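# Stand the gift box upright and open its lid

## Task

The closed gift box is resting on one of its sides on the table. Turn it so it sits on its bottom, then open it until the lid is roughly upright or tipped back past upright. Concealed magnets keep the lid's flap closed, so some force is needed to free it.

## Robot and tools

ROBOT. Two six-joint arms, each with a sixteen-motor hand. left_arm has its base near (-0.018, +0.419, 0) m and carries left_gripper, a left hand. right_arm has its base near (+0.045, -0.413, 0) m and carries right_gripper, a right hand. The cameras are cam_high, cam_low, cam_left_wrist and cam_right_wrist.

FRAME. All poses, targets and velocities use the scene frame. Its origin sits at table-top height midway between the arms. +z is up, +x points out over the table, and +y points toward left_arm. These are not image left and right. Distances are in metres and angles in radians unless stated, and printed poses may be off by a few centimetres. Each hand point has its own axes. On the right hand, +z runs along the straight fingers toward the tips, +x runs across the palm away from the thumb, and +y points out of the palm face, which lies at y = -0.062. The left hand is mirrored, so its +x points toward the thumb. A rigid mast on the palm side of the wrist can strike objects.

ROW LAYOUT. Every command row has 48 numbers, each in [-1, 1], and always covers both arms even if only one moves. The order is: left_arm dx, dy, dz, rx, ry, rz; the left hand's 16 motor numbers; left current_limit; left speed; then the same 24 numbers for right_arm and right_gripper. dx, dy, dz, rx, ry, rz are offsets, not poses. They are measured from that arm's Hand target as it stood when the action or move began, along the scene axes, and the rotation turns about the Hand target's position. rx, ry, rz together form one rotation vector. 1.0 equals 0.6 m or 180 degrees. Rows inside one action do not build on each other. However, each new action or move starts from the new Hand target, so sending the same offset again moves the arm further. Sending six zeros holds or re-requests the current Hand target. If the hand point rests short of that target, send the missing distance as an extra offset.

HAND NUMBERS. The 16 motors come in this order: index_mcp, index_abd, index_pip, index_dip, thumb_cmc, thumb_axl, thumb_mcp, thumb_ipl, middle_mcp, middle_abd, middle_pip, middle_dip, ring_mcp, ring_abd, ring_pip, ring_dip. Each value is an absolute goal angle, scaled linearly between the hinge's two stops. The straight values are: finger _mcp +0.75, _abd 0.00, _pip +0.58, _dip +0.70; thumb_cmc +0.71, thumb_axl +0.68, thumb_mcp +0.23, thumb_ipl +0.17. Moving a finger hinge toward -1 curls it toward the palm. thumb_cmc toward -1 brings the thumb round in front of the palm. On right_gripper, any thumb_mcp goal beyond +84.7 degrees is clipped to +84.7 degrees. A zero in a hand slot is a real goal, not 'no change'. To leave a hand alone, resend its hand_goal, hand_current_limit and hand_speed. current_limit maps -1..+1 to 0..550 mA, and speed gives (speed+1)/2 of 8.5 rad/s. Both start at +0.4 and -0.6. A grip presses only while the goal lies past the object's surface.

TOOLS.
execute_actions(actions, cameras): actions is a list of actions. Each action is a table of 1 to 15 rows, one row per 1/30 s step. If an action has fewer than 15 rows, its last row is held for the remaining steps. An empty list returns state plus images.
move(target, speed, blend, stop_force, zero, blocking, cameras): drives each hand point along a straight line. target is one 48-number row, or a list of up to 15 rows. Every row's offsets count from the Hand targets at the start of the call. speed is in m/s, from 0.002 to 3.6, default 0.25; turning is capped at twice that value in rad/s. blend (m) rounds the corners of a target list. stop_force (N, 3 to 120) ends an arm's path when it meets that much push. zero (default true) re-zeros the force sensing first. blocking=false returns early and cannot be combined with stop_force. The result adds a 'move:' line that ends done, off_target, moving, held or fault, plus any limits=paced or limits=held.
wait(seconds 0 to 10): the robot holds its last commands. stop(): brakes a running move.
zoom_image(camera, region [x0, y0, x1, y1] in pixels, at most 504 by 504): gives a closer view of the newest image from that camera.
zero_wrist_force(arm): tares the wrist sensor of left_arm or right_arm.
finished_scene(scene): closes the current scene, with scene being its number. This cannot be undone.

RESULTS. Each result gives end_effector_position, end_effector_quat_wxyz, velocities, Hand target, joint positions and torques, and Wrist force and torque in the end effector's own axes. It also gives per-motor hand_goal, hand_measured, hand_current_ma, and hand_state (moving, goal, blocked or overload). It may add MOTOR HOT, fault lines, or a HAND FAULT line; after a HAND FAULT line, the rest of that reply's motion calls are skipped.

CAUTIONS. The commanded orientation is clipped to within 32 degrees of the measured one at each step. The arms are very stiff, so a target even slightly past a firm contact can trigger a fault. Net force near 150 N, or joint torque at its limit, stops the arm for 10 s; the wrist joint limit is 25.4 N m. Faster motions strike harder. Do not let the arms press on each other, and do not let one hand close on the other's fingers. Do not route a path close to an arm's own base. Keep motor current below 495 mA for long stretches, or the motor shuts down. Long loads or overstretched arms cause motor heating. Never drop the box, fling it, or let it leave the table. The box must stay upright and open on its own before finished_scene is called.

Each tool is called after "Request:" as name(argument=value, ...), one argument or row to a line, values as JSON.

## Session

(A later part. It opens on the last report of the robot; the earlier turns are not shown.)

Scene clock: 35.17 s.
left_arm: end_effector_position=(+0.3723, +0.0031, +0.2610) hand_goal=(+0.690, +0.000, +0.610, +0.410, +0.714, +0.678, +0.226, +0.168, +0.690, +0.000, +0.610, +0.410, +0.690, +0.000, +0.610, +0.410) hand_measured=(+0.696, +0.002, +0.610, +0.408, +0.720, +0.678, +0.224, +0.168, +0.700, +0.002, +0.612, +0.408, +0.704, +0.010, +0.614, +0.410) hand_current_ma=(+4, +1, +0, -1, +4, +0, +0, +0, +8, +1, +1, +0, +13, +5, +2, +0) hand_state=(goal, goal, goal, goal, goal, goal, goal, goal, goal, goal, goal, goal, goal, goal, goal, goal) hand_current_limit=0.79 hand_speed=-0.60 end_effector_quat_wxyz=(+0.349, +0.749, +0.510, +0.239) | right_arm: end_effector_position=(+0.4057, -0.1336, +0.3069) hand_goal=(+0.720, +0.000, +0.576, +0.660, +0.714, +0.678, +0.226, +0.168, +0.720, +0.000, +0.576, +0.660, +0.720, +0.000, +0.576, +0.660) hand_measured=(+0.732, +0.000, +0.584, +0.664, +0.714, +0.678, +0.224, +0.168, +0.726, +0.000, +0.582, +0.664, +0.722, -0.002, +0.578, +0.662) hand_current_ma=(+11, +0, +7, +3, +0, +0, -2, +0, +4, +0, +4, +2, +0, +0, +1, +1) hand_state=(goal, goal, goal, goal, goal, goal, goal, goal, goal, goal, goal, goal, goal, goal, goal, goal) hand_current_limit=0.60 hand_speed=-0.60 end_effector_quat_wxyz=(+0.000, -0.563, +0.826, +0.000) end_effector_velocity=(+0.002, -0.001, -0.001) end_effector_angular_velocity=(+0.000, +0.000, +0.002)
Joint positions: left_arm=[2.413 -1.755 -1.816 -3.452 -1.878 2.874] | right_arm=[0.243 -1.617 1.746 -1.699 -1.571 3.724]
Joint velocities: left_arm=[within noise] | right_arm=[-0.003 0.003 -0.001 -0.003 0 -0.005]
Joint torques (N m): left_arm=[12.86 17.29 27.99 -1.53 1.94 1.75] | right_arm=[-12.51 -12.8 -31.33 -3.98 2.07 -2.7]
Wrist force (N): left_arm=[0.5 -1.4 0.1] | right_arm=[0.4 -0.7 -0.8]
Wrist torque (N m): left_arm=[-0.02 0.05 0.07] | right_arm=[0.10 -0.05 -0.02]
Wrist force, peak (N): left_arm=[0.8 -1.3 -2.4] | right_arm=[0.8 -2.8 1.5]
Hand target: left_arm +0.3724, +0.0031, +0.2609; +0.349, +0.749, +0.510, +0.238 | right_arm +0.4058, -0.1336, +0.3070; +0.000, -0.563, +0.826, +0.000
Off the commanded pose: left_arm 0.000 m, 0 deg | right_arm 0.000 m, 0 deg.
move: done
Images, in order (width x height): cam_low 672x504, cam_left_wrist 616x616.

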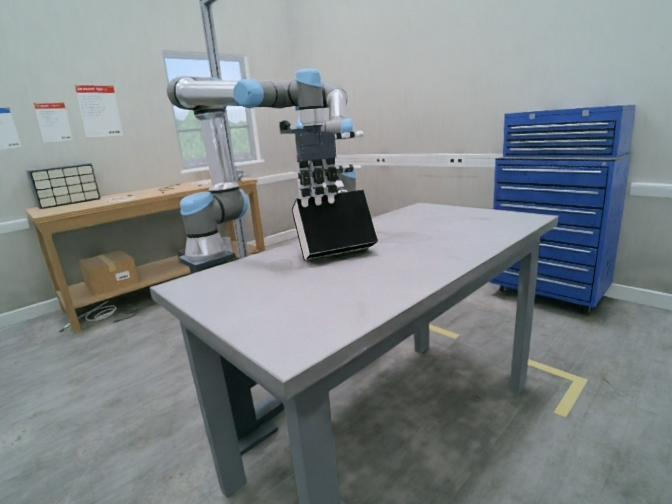

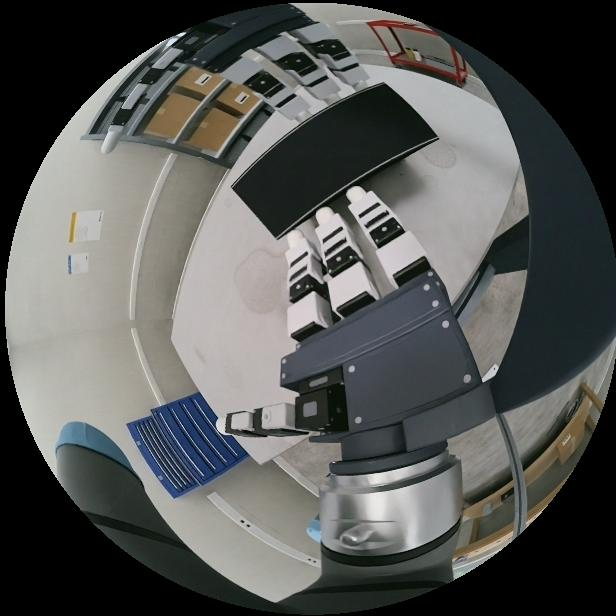

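Request:
move(
  target=[
    [-0.0378,0.015,-0.032,0,0,0,0.69,0,0.61,0.41,0.714,0.678,0.226,0.168,0.69,0,0.61,0.41,0.69,0,0.61,0.41,0.79,-0.6,0,0,0,0,0,0,0.72,0,0.576,0.66,0.714,0.678,0.226,0.168,0.72,0,0.576,0.66,0.72,0,0.576,0.66,0.6,-0.6],
    [-0.07,0.0277,-0.0708,0,0,0,0.69,0,0.61,0.41,0.714,0.678,0.226,0.168,0.69,0,0.61,0.41,0.69,0,0.61,0.41,0.79,-0.6,0,0,0.038,0,0,0,0.72,0,0.576,0.66,0.714,0.678,0.226,0.168,0.72,0,0.576,0.66,0.72,0,0.576,0.66,0.6,-0.6],
    [-0.0953,0.0377,-0.1148,0,0,0,0.69,0,0.61,0.41,0.714,0.678,0.226,0.168,0.69,0,0.61,0.41,0.69,0,0.61,0.41,0.79,-0.6,0.06,-0.0236,0.038,0,0,0,0.72,0,0.576,0.66,0.714,0.678,0.226,0.168,0.72,0,0.576,0.66,0.72,0,0.576,0.66,0.6,-0.6],
    [-0.1132,0.0447,-0.1628,0,0,0,0.69,0,0.61,0.41,0.714,0.678,0.226,0.168,0.69,0,0.61,0.41,0.69,0,0.61,0.41,0.79,-0.6,0.12,-0.047,0.038,0,0,0,0.72,0,0.576,0.66,0.714,0.678,0.226,0.168,0.72,0,0.576,0.66,0.72,0,0.576,0.66,0.6,-0.6],
    [-0.1191,0.0469,-0.188,0,0,0,0.69,0,0.61,0.41,0.714,0.678,0.226,0.168,0.69,0,0.61,0.41,0.69,0,0.61,0.41,0.79,-0.6,0.186,-0.0733,0.038,0,0,0,0.72,0,0.576,0.66,0.714,0.678,0.226,0.168,0.72,0,0.576,0.66,0.72,0,0.576,0.66,0.6,-0.6],
  ],
  speed=[0.06,0.06,0.07,0.07,0.07],
  blend=[0.01,0.01,0.01,0.01,0],
  cameras=["cam_left_wrist", "cam_low", "cam_high"],
)

Request:
zoom_image(
  camera="cam_low",
  region=[250, 150, 420, 290],
)

Request:
zoom_image(
  camera="cam_left_wrist",
  region=[230, 80, 450, 300],
)

Scene clock: 38.80 s.
left_arm: end_effector_position=(+0.3008, +0.0313, +0.1478) hand_goal=(+0.690, +0.000, +0.610, +0.410, +0.714, +0.678, +0.226, +0.168, +0.690, +0.000, +0.610, +0.410, +0.690, +0.000, +0.610, +0.410) hand_measured=(+0.702, +0.002, +0.614, +0.410, +0.720, +0.678, +0.224, +0.168, +0.704, +0.002, +0.614, +0.410, +0.706, +0.004, +0.616, +0.412) hand_current_ma=(+11, +1, +2, +0, +4, +0, +0, +0, +15, +1, +2, +0, +16, +2, +4, +0) hand_state=(goal, goal, goal, goal, goal, goal, goal, goal, goal, goal, goal, goal, goal, goal, goal, goal) hand_current_limit=0.79 hand_speed=-0.60 end_effector_quat_wxyz=(+0.349, +0.749, +0.510, +0.238) | right_arm: end_effector_position=(+0.5174, -0.1777, +0.3297) hand_goal=(+0.720, +0.000, +0.576, +0.660, +0.714, +0.678, +0.226, +0.168, +0.720, +0.000, +0.576, +0.660, +0.720, +0.000, +0.576, +0.660) hand_measured=(+0.722, +0.000, +0.578, +0.662, +0.714, +0.678, +0.224, +0.168, +0.722, +0.000, +0.578, +0.664, +0.722, -0.002, +0.578, +0.662) hand_current_ma=(+1, +0, +1, +1, +0, +0, -2, +0, +1, +0, +1, +2, +0, +0, +1, +1) hand_state=(goal, goal, goal, goal, goal, goal, goal, goal, goal, goal, goal, goal, goal, goal, goal, goal) hand_current_limit=0.60 hand_speed=-0.60 end_effector_quat_wxyz=(+0.000, -0.563, +0.826, +0.000)
Joint positions: left_arm=[2.314 -1.807 -2.106 -3.134 -1.95 2.802] | right_arm=[0.126 -1.414 1.473 -1.629 -1.571 3.607]
Joint torques (N m): left_arm=[-2.65 38.36 25.27 -1.66 -2.11 -0.1] | right_arm=[9.91 -39.63 -16.09 -2.8 -2.88 2.62]
Wrist force (N): left_arm=[0.1 -1.8 1.5] | right_arm=[0.1 0.0 0.1]
Wrist torque (N m): left_arm=[-0.08 0.04 0.05] | right_arm=[-0.01 -0.01 0.01]
Wrist force, peak (N): left_arm=[0.6 -2.6 0.7] | right_arm=[0.1 -1.2 0.4]
Hand target: left_arm +0.3010, +0.0313, +0.1481; +0.349, +0.749, +0.510, +0.238 | right_arm +0.5174, -0.1776, +0.3298; +0.000, -0.563, +0.826, +0.000
Off the commanded pose: left_arm 0.000 m, 0 deg | right_arm 0.000 m, 0 deg.
move: done
Images, in order (width x height): cam_high 672x504, cam_low 672x504, cam_left_wrist 616x616.

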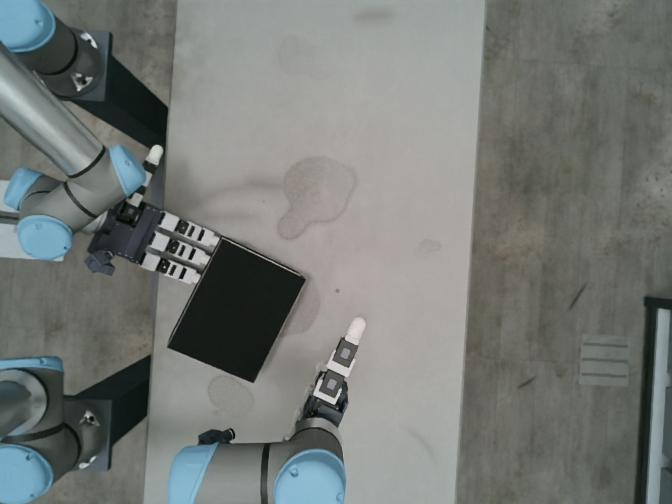

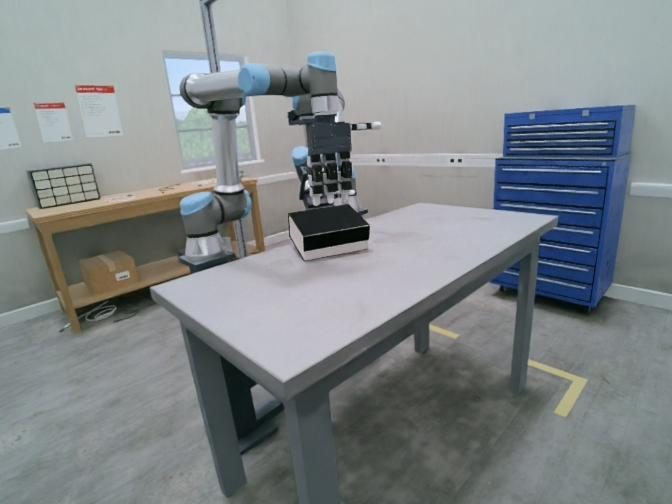

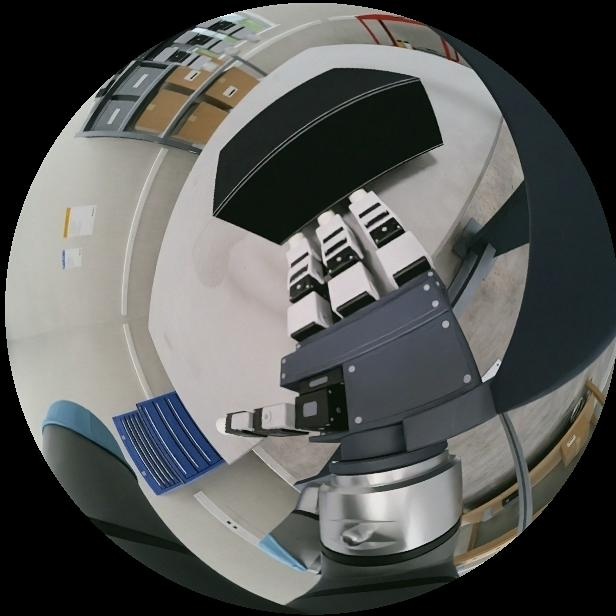

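Scaled by 2.965.

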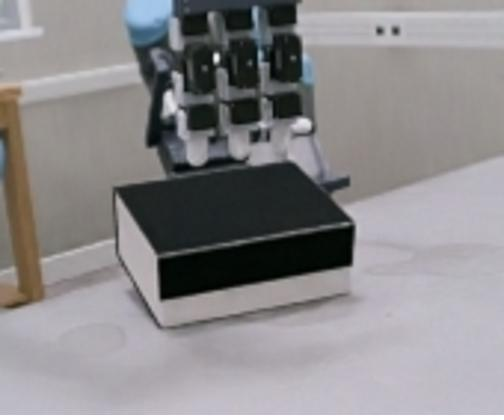

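Scaled by 2.291 from the camera's 616x616 image, which has a finer 880x880 frame.

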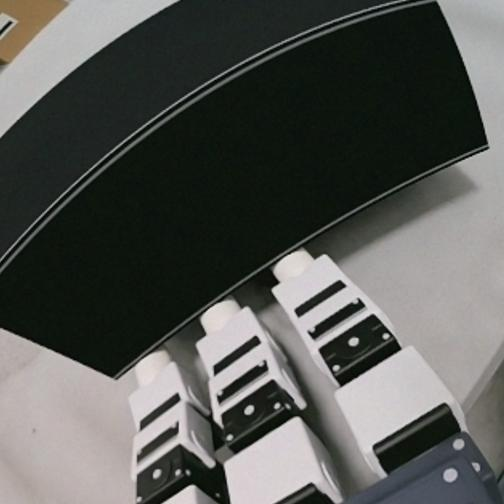

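Request:
move(
  target=[-0.0047,0.0018,-0.032,0,0,0,0.69,0,0.61,0.41,0.714,0.678,0.226,0.168,0.69,0,0.61,0.41,0.69,0,0.61,0.41,0.79,-0.6,-0.2466,0.0972,-0.1333,0,0,0,0.72,0,0.576,0.66,0.714,0.678,0.226,0.168,0.72,0,0.576,0.66,0.72,0,0.576,0.66,0.6,-0.6],
  speed=0.15,
)

Request:
move(
  target=[-0.001,0.0004,-0.025,0,0,0,0.69,0,0.61,0.41,0.714,0.678,0.226,0.168,0.69,0,0.61,0.41,0.69,0,0.61,0.41,0.79,-0.6,0,0,-0.1,0,0,0,0.72,0,0.576,0.66,0.714,0.678,0.226,0.168,0.72,0,0.576,0.66,0.72,0,0.576,0.66,0.6,-0.6],
  speed=0.03,
  stop_force=5,
  cameras=["cam_left_wrist", "cam_low", "cam_high"],
)

Request:
zoom_image(
  camera="cam_low",
  region=[250, 150, 420, 290],
)

Request:
zoom_image(
  camera="cam_left_wrist",
  region=[230, 80, 450, 300],
)

Scene clock: 41.13 s.
left_arm: end_effector_position=(+0.2981, +0.0324, +0.1287) hand_goal=(+0.690, +0.000, +0.610, +0.410, +0.714, +0.678, +0.226, +0.168, +0.690, +0.000, +0.610, +0.410, +0.690, +0.000, +0.610, +0.410) hand_measured=(+0.704, +0.002, +0.614, +0.410, +0.720, +0.678, +0.224, +0.168, +0.706, +0.002, +0.614, +0.410, +0.706, +0.004, +0.616, +0.412) hand_current_ma=(+12, +1, +2, +0, +4, +0, +0, +0, +16, +1, +2, +0, +17, +2, +4, +0) hand_state=(goal, goal, goal, goal, goal, goal, goal, goal, goal, goal, goal, goal, goal, goal, goal, goal) hand_current_limit=0.79 hand_speed=-0.60 end_effector_quat_wxyz=(+0.349, +0.749, +0.510, +0.238) | right_arm: end_effector_position=(+0.3695, -0.1193, +0.2498) hand_goal=(+0.720, +0.000, +0.576, +0.660, +0.714, +0.678, +0.226, +0.168, +0.720, +0.000, +0.576, +0.660, +0.720, +0.000, +0.576, +0.660) hand_measured=(+0.720, +0.000, +0.578, +0.662, +0.714, +0.678, +0.224, +0.168, +0.720, +0.000, +0.578, +0.664, +0.720, -0.002, +0.578, +0.662) hand_current_ma=(+0, +0, +1, +1, +0, +0, -2, +0, +0, +0, +1, +1, +0, +0, +1, +1) hand_state=(goal, goal, goal, goal, goal, goal, goal, goal, goal, goal, goal, goal, goal, goal, goal, goal) hand_current_limit=0.60 hand_speed=-0.60 end_effector_quat_wxyz=(+0.000, -0.563, +0.826, +0.000)
Joint positions: left_arm=[2.309 -1.841 -2.129 -3.079 -1.954 2.798] | right_arm=[0.292 -1.65 1.925 -1.846 -1.571 3.773]
Joint torques (N m): left_arm=[-8.15 39.75 20.48 -1.72 -2.51 -0.65] | right_arm=[-4.93 -18.83 -18.67 -1.19 1.07 -2]
Wrist force (N): left_arm=[0.3 -2.1 1.3] | right_arm=[0.3 0.3 0.1]
Wrist torque (N m): left_arm=[-0.06 0.02 0.08] | right_arm=[0.05 -0.05 0.07]
Wrist force, peak (N): left_arm=[0.5 -2.8 0.9] | right_arm=[0.2 1.9 0.7]
Hand target: left_arm +0.2981, +0.0323, +0.1289; +0.349, +0.749, +0.510, +0.238 | right_arm +0.3695, -0.1193, +0.2498; +0.000, -0.563, +0.826, +0.000
Off the commanded pose: left_arm 0.000 m, 0 deg | right_arm 0.000 m, 0 deg.
move: done

Scene clock: 42.90 s.
left_arm: end_effector_position=(+0.2981, +0.0323, +0.1271) hand_goal=(+0.690, +0.000, +0.610, +0.410, +0.714, +0.678, +0.226, +0.168, +0.690, +0.000, +0.610, +0.410, +0.690, +0.000, +0.610, +0.410) hand_measured=(+0.702, +0.002, +0.616, +0.414, +0.720, +0.678, +0.224, +0.168, +0.702, +0.002, +0.618, +0.418, +0.702, +0.004, +0.622, +0.422) hand_current_ma=(+12, +1, +4, +2, +4, +0, +0, +0, +12, +0, +5, +6, +11, +1, +9, +10) hand_state=(goal, goal, goal, goal, goal, goal, goal, goal, goal, goal, goal, goal, goal, goal, goal, goal) hand_current_limit=0.79 hand_speed=-0.60 end_effector_quat_wxyz=(+0.349, +0.749, +0.510, +0.238) | right_arm: end_effector_position=(+0.3694, -0.1193, +0.2255) hand_goal=(+0.720, +0.000, +0.576, +0.660, +0.714, +0.678, +0.226, +0.168, +0.720, +0.000, +0.576, +0.660, +0.720, +0.000, +0.576, +0.660) hand_measured=(+0.720, +0.000, +0.576, +0.658, +0.714, +0.678, +0.224, +0.168, +0.720, +0.000, +0.576, +0.660, +0.718, -0.002, +0.576, +0.662) hand_current_ma=(+0, +0, +0, +0, +0, +0, -2, +0, +0, +0, +0, +0, +0, -1, +0, +0) hand_state=(goal, goal, goal, goal, goal, goal, goal, goal, goal, goal, goal, goal, goal, goal, goal, goal) hand_current_limit=0.60 hand_speed=-0.60 end_effector_quat_wxyz=(+0.000, -0.563, +0.826, +0.000)
Joint positions: left_arm=[2.309 -1.845 -2.13 -3.073 -1.954 2.798] | right_arm=[0.292 -1.631 1.973 -1.913 -1.571 3.773]
Joint torques (N m): left_arm=[4.2 37.11 20.17 -0.66 1.44 1.55] | right_arm=[-7.59 -27.42 -18.31 -4.16 -1.08 1.32]
Wrist force (N): left_arm=[0.2 0.2 -0.2] | right_arm=[0.3 -0.2 -1.8]
Wrist torque (N m): left_arm=[-0.02 0.02 -0.01] | right_arm=[0.17 -0.10 0.07]
Wrist force, peak (N): left_arm=[0.1 1.7 -2.8] | right_arm=[0.7 -0.9 -16.6]
Hand target: left_arm +0.2981, +0.0323, +0.1271; +0.349, +0.749, +0.510, +0.238 (not the last commanded pose) | right_arm +0.3694, -0.1193, +0.2255; +0.000, -0.563, +0.826, +0.000 (not the last commanded pose)
Off the commanded pose: left_arm 0.013 m, 0 deg | right_arm 0.036 m, 0 deg.
move: contact (left_arm, right_arm)
Images, in order (width x height): cam_high 672x504, cam_low 672x504, cam_left_wrist 616x616.

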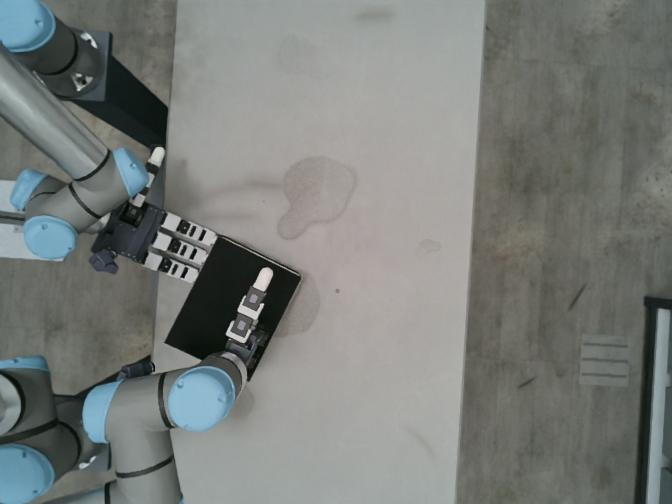

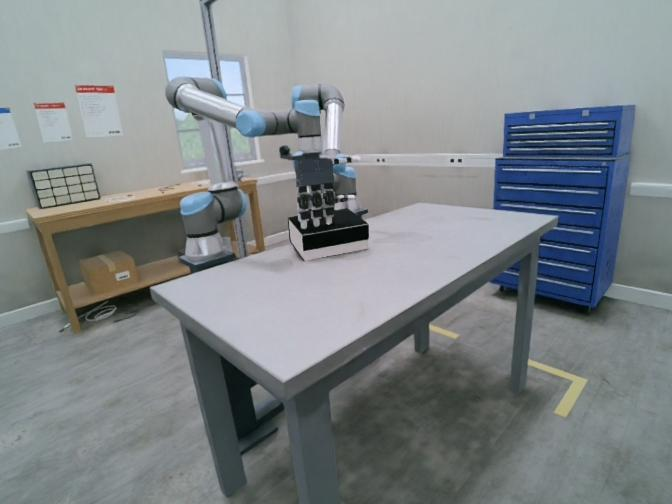

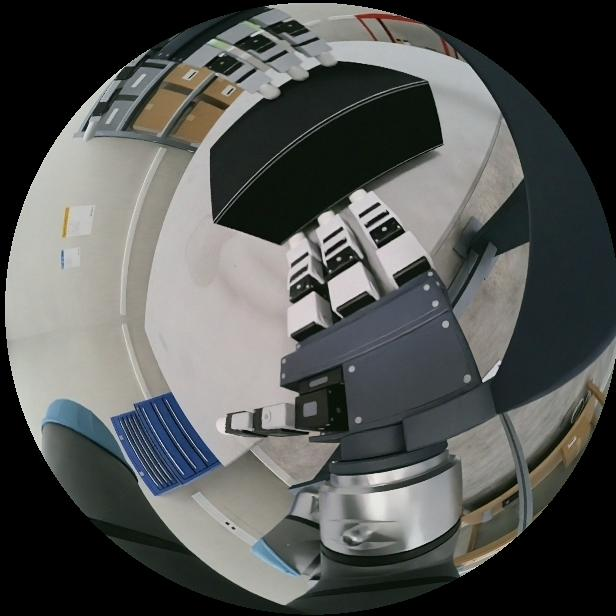

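Scaled by 2.965.

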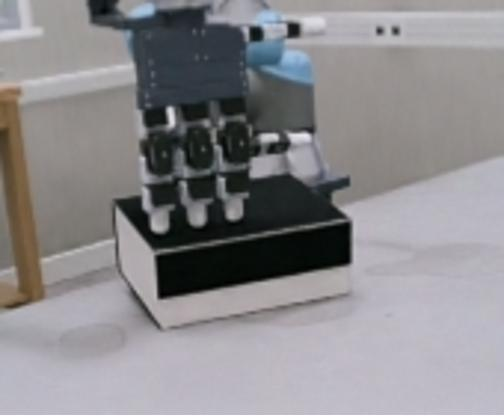

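Scaled by 2.291 from the camera's 616x616 image, which has a finer 880x880 frame.

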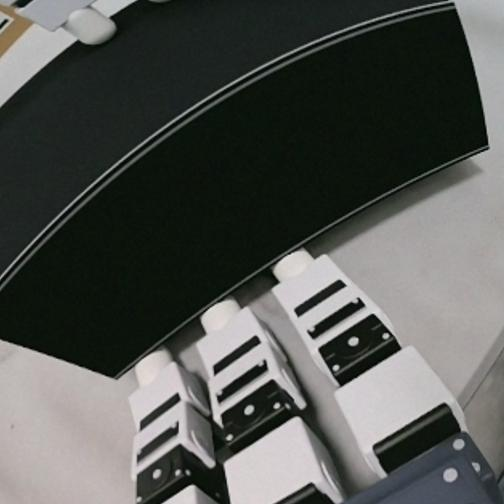

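Request:
move(
  target=[0,0,0,0,0,0,0.69,0,0.61,0.41,0.714,0.678,0.226,0.168,0.69,0,0.61,0.41,0.69,0,0.61,0.41,0.79,-0.6,0,0,-0.015,0,0,0,0.72,0,0.576,0.66,0.714,0.678,0.226,0.168,0.72,0,0.576,0.66,0.72,0,0.576,0.66,0.6,-0.6],
  speed=0.01,
  stop_force=9,
)

Request:
move(
  target=[-0.08,0.0315,0.001,0,0,0,0.69,0,0.61,0.41,0.714,0.678,0.226,0.168,0.69,0,0.61,0.41,0.69,0,0.61,0.41,0.79,-0.6,0,0,0,0,0,0,0.72,0,0.576,0.66,0.714,0.678,0.226,0.168,0.72,0,0.576,0.66,0.72,0,0.576,0.66,0.6,-0.6],
  speed=0.06,
  cameras=["cam_left_wrist", "cam_low", "cam_high"],
)

Request:
zoom_image(
  camera="cam_low",
  region=[250, 150, 420, 290],
)

Request:
zoom_image(
  camera="cam_left_wrist",
  region=[230, 80, 450, 300],
)

Request:
zoom_image(
  camera="cam_high",
  region=[140, 220, 320, 400],
)

Scene clock: 44.10 s.
left_arm: end_effector_position=(+0.2981, +0.0323, +0.1271) hand_goal=(+0.690, +0.000, +0.610, +0.410, +0.714, +0.678, +0.226, +0.168, +0.690, +0.000, +0.610, +0.410, +0.690, +0.000, +0.610, +0.410) hand_measured=(+0.702, +0.002, +0.616, +0.416, +0.720, +0.678, +0.224, +0.168, +0.702, +0.002, +0.618, +0.420, +0.702, +0.004, +0.622, +0.422) hand_current_ma=(+12, +1, +4, +3, +4, +0, +0, +0, +12, +0, +6, +6, +11, +1, +10, +10) hand_state=(goal, goal, goal, goal, goal, goal, goal, goal, goal, goal, goal, goal, goal, goal, goal, goal) hand_current_limit=0.79 hand_speed=-0.60 end_effector_quat_wxyz=(+0.349, +0.749, +0.510, +0.238) | right_arm: end_effector_position=(+0.3695, -0.1193, +0.2248) hand_goal=(+0.720, +0.000, +0.576, +0.660, +0.714, +0.678, +0.226, +0.168, +0.720, +0.000, +0.576, +0.660, +0.720, +0.000, +0.576, +0.660) hand_measured=(+0.720, +0.000, +0.576, +0.658, +0.714, +0.678, +0.224, +0.168, +0.718, -0.002, +0.576, +0.660, +0.718, -0.002, +0.576, +0.660) hand_current_ma=(+0, +0, +0, +0, +0, +0, -2, +0, -1, +0, +0, +0, -1, -1, +0, +0) hand_state=(goal, goal, goal, goal, goal, goal, goal, goal, goal, goal, goal, goal, goal, goal, goal, goal) hand_current_limit=0.60 hand_speed=-0.60 end_effector_quat_wxyz=(+0.000, -0.563, +0.826, +0.000)
Joint positions: left_arm=[2.309 -1.845 -2.13 -3.073 -1.954 2.798] | right_arm=[0.292 -1.631 1.975 -1.915 -1.571 3.773]
Joint torques (N m): left_arm=[8.37 34.92 16.82 0.6 1.48 1.37] | right_arm=[-6.29 -25 -25.43 -0.07 -0.3 1.27]
Wrist force (N): left_arm=[0.3 0.7 0.7] | right_arm=[0.2 -1.0 -10.0]
Wrist torque (N m): left_arm=[0.03 0.01 -0.01] | right_arm=[0.80 -0.14 0.06]
Wrist force, peak (N): left_arm=[0.4 0.9 2.0] | right_arm=[0.8 -0.7 -16.1]
Hand target: left_arm +0.2981, +0.0323, +0.1271; +0.349, +0.749, +0.510, +0.238 | right_arm +0.3695, -0.1193, +0.2248; +0.000, -0.563, +0.826, +0.000 (not the last commanded pose)
Off the commanded pose: left_arm 0.000 m, 0 deg | right_arm 0.008 m, 0 deg.
move: contact (right_arm)

Scene clock: 45.27 s.
left_arm: end_effector_position=(+0.2500, +0.0513, +0.1278) hand_goal=(+0.690, +0.000, +0.610, +0.410, +0.714, +0.678, +0.226, +0.168, +0.690, +0.000, +0.610, +0.410, +0.690, +0.000, +0.610, +0.410) hand_measured=(+0.702, +0.002, +0.616, +0.414, +0.720, +0.678, +0.224, +0.168, +0.702, +0.002, +0.616, +0.414, +0.702, +0.002, +0.618, +0.414) hand_current_ma=(+12, +1, +4, +2, +4, +0, +0, +0, +12, +0, +4, +2, +11, +1, +5, +1) hand_state=(goal, goal, goal, goal, goal, goal, goal, goal, goal, goal, goal, goal, goal, goal, goal, goal) hand_current_limit=0.79 hand_speed=-0.60 end_effector_quat_wxyz=(+0.349, +0.749, +0.510, +0.239) end_effector_velocity=(+0.001, -0.002, +0.000) end_effector_angular_velocity=(+0.000, +0.001, -0.004) | right_arm: end_effector_position=(+0.3695, -0.1193, +0.2248) hand_goal=(+0.720, +0.000, +0.576, +0.660, +0.714, +0.678, +0.226, +0.168, +0.720, +0.000, +0.576, +0.660, +0.720, +0.000, +0.576, +0.660) hand_measured=(+0.716, +0.000, +0.574, +0.658, +0.714, +0.678, +0.224, +0.168, +0.716, -0.002, +0.574, +0.660, +0.718, -0.002, +0.576, +0.660) hand_current_ma=(-3, +0, -1, +0, +0, +0, -2, +0, -2, +0, -1, +0, -1, -1, +0, +0) hand_state=(goal, goal, goal, goal, goal, goal, goal, goal, goal, goal, goal, goal, goal, goal, goal, goal) hand_current_limit=0.60 hand_speed=-0.60 end_effector_quat_wxyz=(+0.000, -0.563, +0.826, +0.000)
Joint positions: left_arm=[2.216 -1.792 -2.21 -3.076 -2.02 2.727] | right_arm=[0.292 -1.631 1.975 -1.915 -1.571 3.773]
Joint velocities: left_arm=[0.002 -0.002 0.003 0 0.005 0.004] | right_arm=[within noise]
Joint torques (N m): left_arm=[12.83 11.45 22.86 -0.69 2.13 1.72] | right_arm=[-5.58 -23.71 -25.52 -2.76 -0.26 1.38]
Wrist force (N): left_arm=[-0.2 -0.7 0.5] | right_arm=[0.4 0.1 0.1]
Wrist torque (N m): left_arm=[-0.13 0.06 -0.05] | right_arm=[0.02 -0.06 0.07]
Wrist force, peak (N): left_arm=[-0.2 0.3 3.5] | right_arm=[0.0 -1.0 -10.2]
Hand target: left_arm +0.2501, +0.0512, +0.1277; +0.349, +0.749, +0.510, +0.238 | right_arm +0.3695, -0.1193, +0.2248; +0.000, -0.563, +0.826, +0.000
Off the commanded pose: left_arm 0.000 m, 0 deg | right_arm 0.000 m, 0 deg.
move: done
Images, in order (width x height): cam_high 672x504, cam_low 672x504, cam_left_wrist 616x616.

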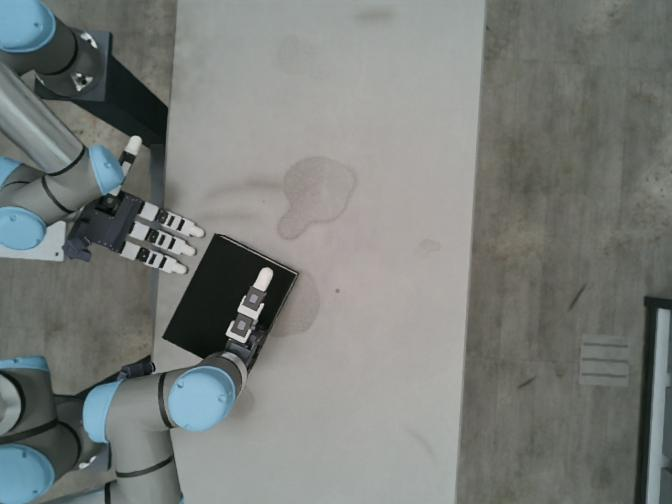

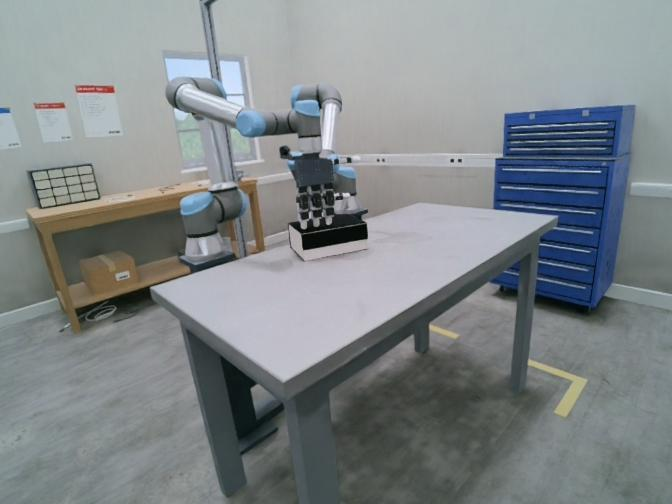

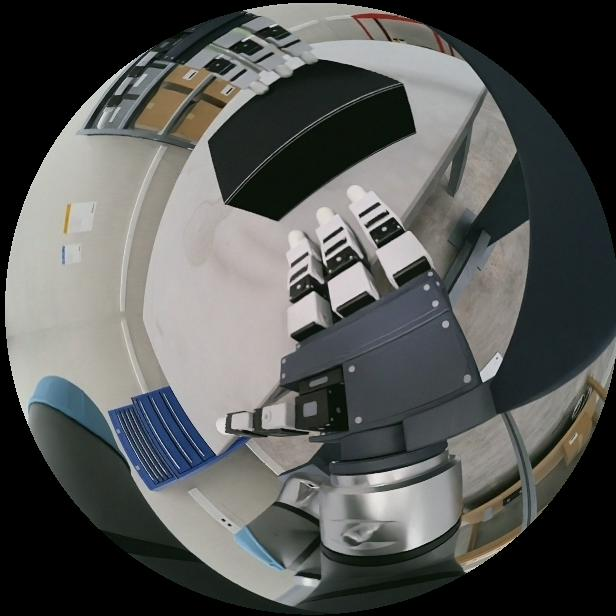

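Scaled by 2.965.

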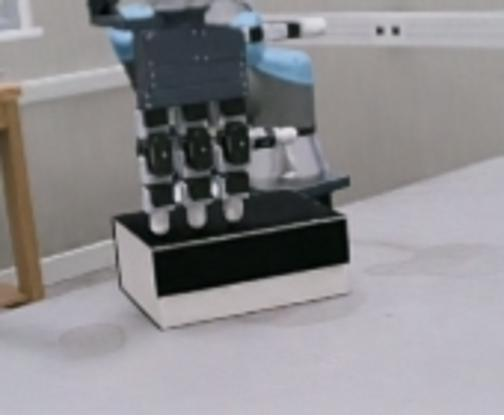

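Scaled by 2.291 from the camera's 616x616 image, which has a finer 880x880 frame.

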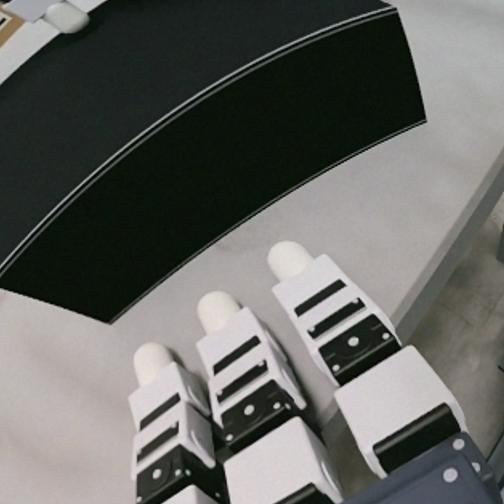

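Scaled by 2.800.

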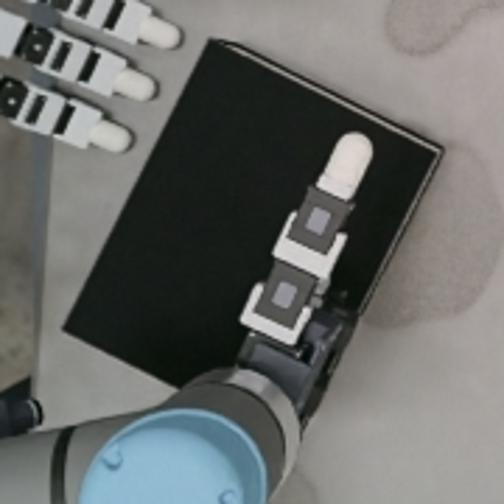

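Request:
move(
  target=[
    [0,-0.0353,0.212,0.0203,0.0517,0,0.72,0,0.576,0.66,0.714,0.678,0.226,0.168,0.72,0,0.576,0.66,0.72,0,0.576,0.66,0.75,-0.6,0,0,0.175,0,0,0,0.753,0,0.139,-0.174,0.714,0.678,0.226,0.168,0.753,0,0.139,-0.174,0.753,0,0.139,-0.174,0.79,-0.4],
    [0.1127,-0.1528,0.1955,0.0407,0.1034,0,0.72,0,0.576,0.66,0.714,0.678,0.226,0.168,0.72,0,0.576,0.66,0.72,0,0.576,0.66,0.75,-0.6,0.2645,-0.015,-0.041,0,0,0,0.753,0,0.139,-0.174,0.714,0.678,0.226,0.168,0.753,0,0.139,-0.174,0.753,0,0.139,-0.174,0.79,-0.4],
    [0.1127,-0.1528,0.1955,0.0407,0.1034,0,0.72,0,0.576,0.66,0.714,0.678,0.226,0.168,0.72,0,0.576,0.66,0.72,0,0.576,0.66,0.75,-0.6,0.2645,-0.015,-0.2113,0,0,0,0.753,0,0.139,-0.174,0.714,0.678,0.226,0.168,0.753,0,0.139,-0.174,0.753,0,0.139,-0.174,0.79,-0.4],
  ],
  speed=[0.2,0.25,0.15],
  blend=[0.02,0.03,0],
  cameras=["cam_left_wrist", "cam_low", "cam_high", "cam_right_wrist"],
)

Request:
zoom_image(
  camera="cam_low",
  region=[270, 170, 410, 290],
)

Request:
zoom_image(
  camera="cam_right_wrist",
  region=[150, 50, 450, 350],
)

Request:
zoom_image(
  camera="cam_high",
  region=[140, 220, 320, 400],
)

Scene clock: 50.83 s.
left_arm: end_effector_position=(+0.3177, -0.0405, +0.2450) hand_goal=(+0.720, +0.000, +0.576, +0.660, +0.714, +0.678, +0.226, +0.168, +0.720, +0.000, +0.576, +0.660, +0.720, +0.000, +0.576, +0.660) hand_measured=(+0.726, +0.002, +0.580, +0.658, +0.720, +0.678, +0.224, +0.168, +0.726, +0.002, +0.582, +0.658, +0.726, +0.002, +0.582, +0.658) hand_current_ma=(+3, +1, +2, -1, +4, +0, -1, +0, +4, +0, +3, -1, +3, +1, +3, -1) hand_state=(goal, goal, goal, goal, goal, goal, goal, goal, goal, goal, goal, goal, goal, goal, goal, goal) hand_current_limit=0.75 hand_speed=-0.60 end_effector_quat_wxyz=(+0.214, +0.798, +0.543, +0.146) | right_arm: end_effector_position=(+0.5282, -0.1283, +0.0981) hand_goal=(+0.754, +0.000, +0.140, -0.174, +0.714, +0.678, +0.226, +0.168, +0.754, +0.000, +0.140, -0.174, +0.754, +0.000, +0.140, -0.174) hand_measured=(+0.752, +0.000, +0.144, -0.170, +0.714, +0.678, +0.222, +0.168, +0.752, -0.002, +0.144, -0.170, +0.752, -0.002, +0.144, -0.170) hand_current_ma=(-1, +0, +2, +2, +0, +0, -2, +0, +0, +0, +3, +2, +0, -1, +2, +2) hand_state=(goal, goal, goal, goal, goal, goal, goal, goal, goal, goal, goal, goal, goal, goal, goal, goal) hand_current_limit=0.79 hand_speed=-0.40 end_effector_quat_wxyz=(+0.000, -0.563, +0.826, +0.000)
Joint positions: left_arm=[2.284 -1.893 -1.56 -3.94 -1.829 2.669] | right_arm=[0.209 -1.171 1.786 -2.186 -1.571 3.69]
Joint torques (N m): left_arm=[-12.18 45.07 9.48 -2.88 -3.26 -1.27] | right_arm=[10.03 -34.04 -20.38 -4.08 0.19 2.61]
Wrist force (N): left_arm=[0.3 -0.4 0.6] | right_arm=[0.2 0.0 0.3]
Wrist torque (N m): left_arm=[-0.07 0.00 -0.05] | right_arm=[0.01 -0.01 0.03]
Wrist force, peak (N): left_arm=[0.3 -2.8 1.7] | right_arm=[0.7 1.5 -2.2]
Hand target: left_arm +0.3177, -0.0405, +0.2450; +0.214, +0.798, +0.543, +0.146 | right_arm +0.5282, -0.1283, +0.0980; +0.000, -0.563, +0.826, +0.000
Off the commanded pose: left_arm 0.000 m, 0 deg | right_arm 0.000 m, 0 deg.
move: done

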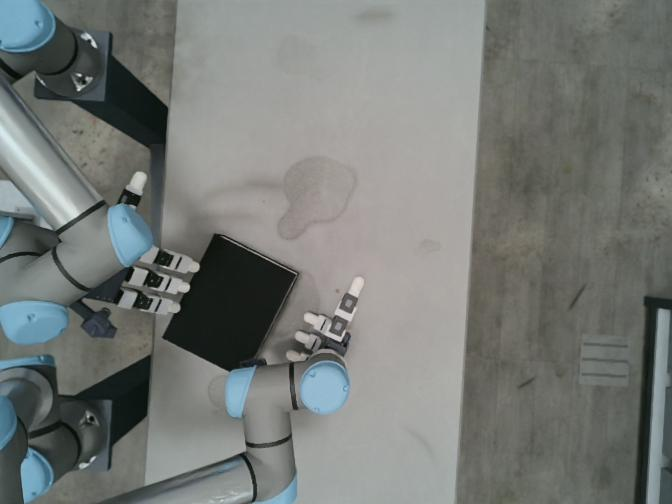

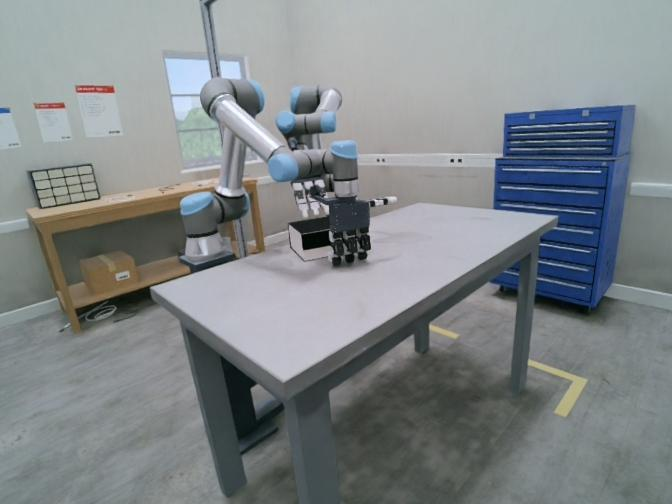

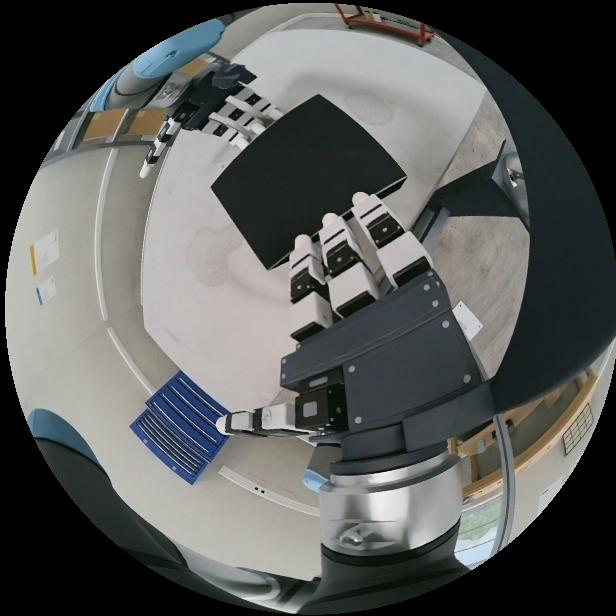

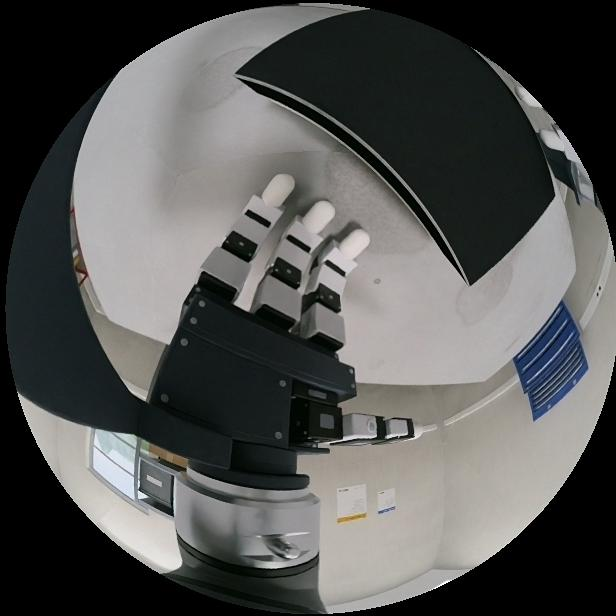

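Scaled by 3.600.

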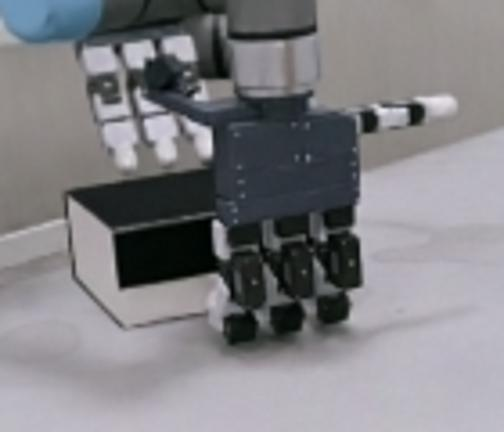

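Scaled by 1.680 from the camera's 616x616 image, which has a finer 880x880 frame.

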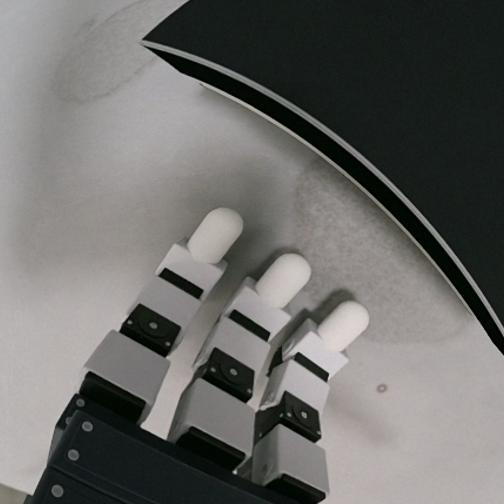

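Scaled by 2.800.

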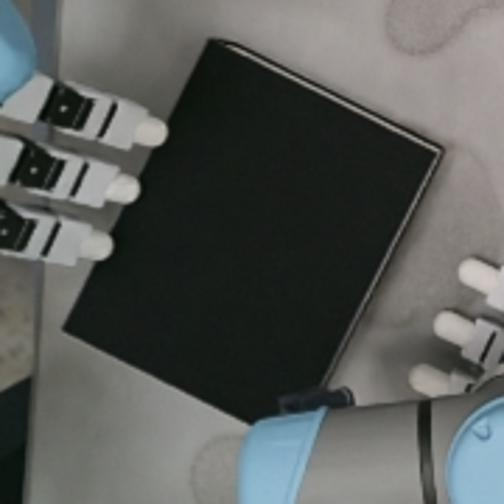

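Request:
move(
  target=[0.0194,-0.0076,-0.0361,0,0,0,0.72,0,0.576,0.66,0.714,0.678,0.226,0.168,0.72,0,0.576,0.66,0.72,0,0.576,0.66,0.75,-0.6,-0.1085,0.0428,-0.002,0,0,0,0.753,0,0.139,-0.174,0.714,0.678,0.226,0.168,0.753,0,0.139,-0.174,0.753,0,0.139,-0.174,0.79,-0.4],
  speed=0.035,
  stop_force=4,
  cameras=["cam_left_wrist", "cam_right_wrist", "cam_high"],
)

Request:
zoom_image(
  camera="cam_right_wrist",
  region=[150, 80, 400, 330],
)

Request:
zoom_image(
  camera="cam_left_wrist",
  region=[230, 80, 450, 300],
)

Scene clock: 54.00 s.
left_arm: end_effector_position=(+0.3208, -0.0417, +0.2393) hand_goal=(+0.720, +0.000, +0.576, +0.660, +0.714, +0.678, +0.226, +0.168, +0.720, +0.000, +0.576, +0.660, +0.720, +0.000, +0.576, +0.660) hand_measured=(+0.726, +0.002, +0.580, +0.658, +0.720, +0.678, +0.224, +0.168, +0.726, +0.002, +0.580, +0.658, +0.726, +0.002, +0.582, +0.658) hand_current_ma=(+3, +0, +2, -1, +4, +0, -1, +0, +4, +0, +2, +0, +3, +1, +3, +0) hand_state=(goal, goal, goal, goal, goal, goal, goal, goal, goal, goal, goal, goal, goal, goal, goal, goal) hand_current_limit=0.75 hand_speed=-0.60 end_effector_quat_wxyz=(+0.214, +0.798, +0.543, +0.146) | right_arm: end_effector_position=(+0.4777, -0.1084, +0.0971) hand_goal=(+0.754, +0.000, +0.140, -0.174, +0.714, +0.678, +0.226, +0.168, +0.754, +0.000, +0.140, -0.174, +0.754, +0.000, +0.140, -0.174) hand_measured=(+0.768, -0.002, +0.138, -0.182, +0.714, +0.678, +0.222, +0.168, +0.756, -0.002, +0.142, -0.176, +0.754, -0.002, +0.144, -0.172) hand_current_ma=(+14, +0, -1, -6, +0, +0, -2, +0, +1, +0, +0, -1, +0, -1, +2, +1) hand_state=(goal, goal, goal, goal, goal, goal, goal, goal, goal, goal, goal, goal, goal, goal, goal, goal) hand_current_limit=0.79 hand_speed=-0.40 end_effector_quat_wxyz=(+0.000, -0.563, +0.826, +0.000)
Joint positions: left_arm=[2.288 -1.902 -1.563 -3.927 -1.827 2.673] | right_arm=[0.261 -1.245 1.899 -2.225 -1.571 3.742]
Joint torques (N m): left_arm=[-11.35 43.22 27.23 -2.43 -3.05 -1.58] | right_arm=[-12.06 -38.97 -12.75 -2.02 2.39 -0.5]
Wrist force (N): left_arm=[0.5 -0.6 -5.1] | right_arm=[0.5 -0.7 -0.2]
Wrist torque (N m): left_arm=[0.35 -0.15 -0.03] | right_arm=[0.04 -0.03 0.08]
Wrist force, peak (N): left_arm=[0.3 -0.3 -15.7] | right_arm=[0.9 -7.1 -3.7]
Hand target: left_arm +0.3208, -0.0417, +0.2393; +0.214, +0.798, +0.543, +0.146 (not the last commanded pose) | right_arm +0.4777, -0.1084, +0.0971; +0.000, -0.563, +0.826, +0.000 (not the last commanded pose)
Off the commanded pose: left_arm 0.018 m, 0 deg | right_arm 0.016 m, 0 deg.
move: contact (left_arm, right_arm)
Images, in order (width x height): cam_high 672x504, cam_left_wrist 616x616, cam_right_wrist 616x616.

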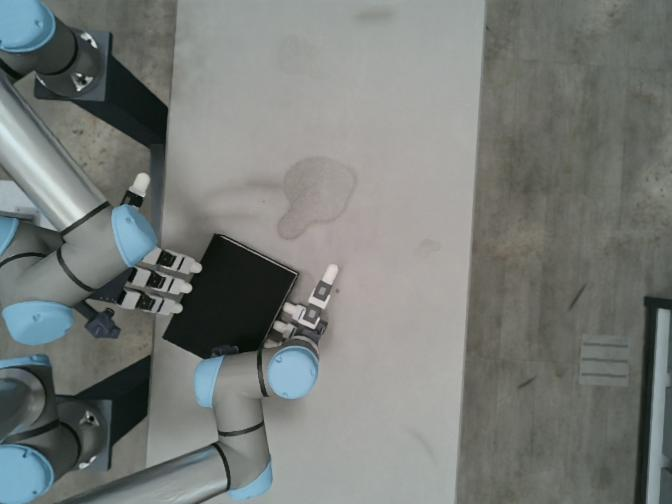

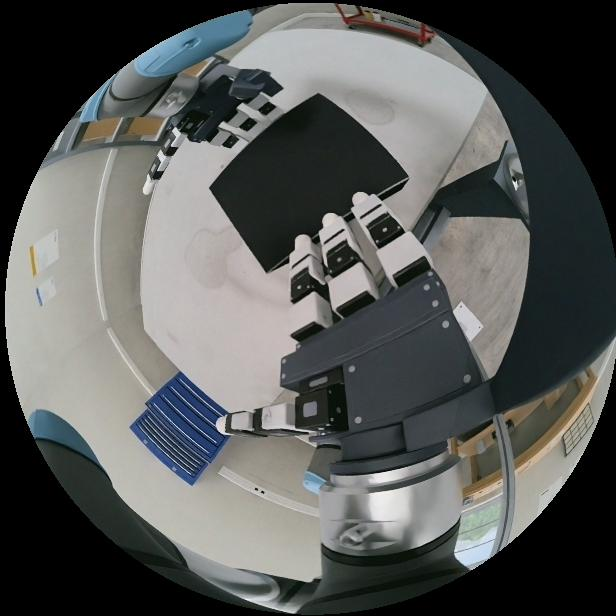

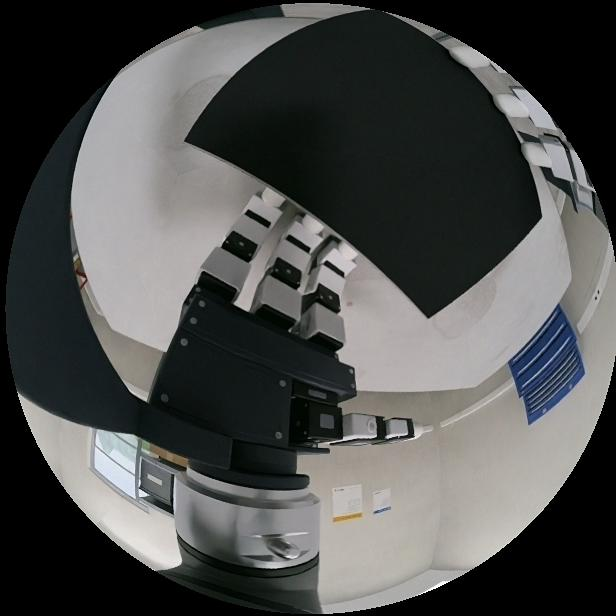

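Scaled by 2.016 from the camera's 616x616 image, which has a finer 880x880 frame.

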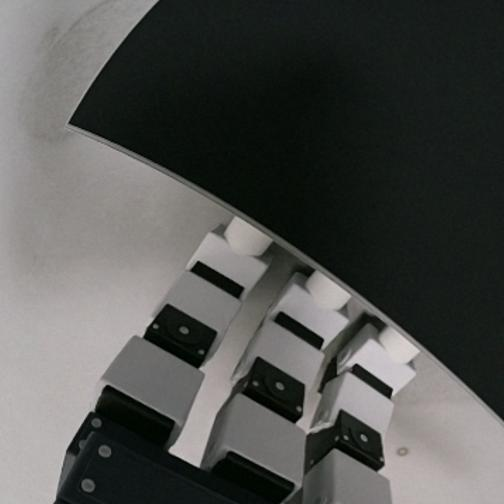

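Scaled by 2.291 from the camera's 616x616 image, which has a finer 880x880 frame.

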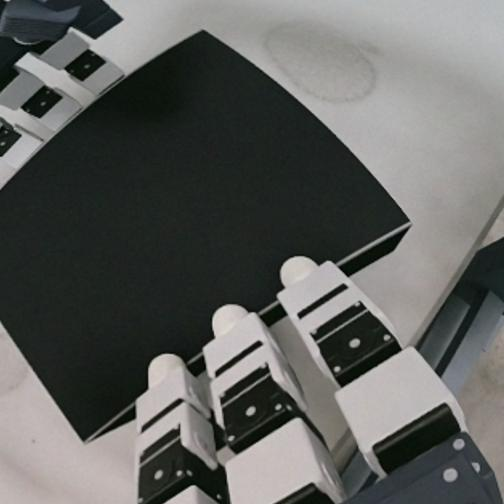

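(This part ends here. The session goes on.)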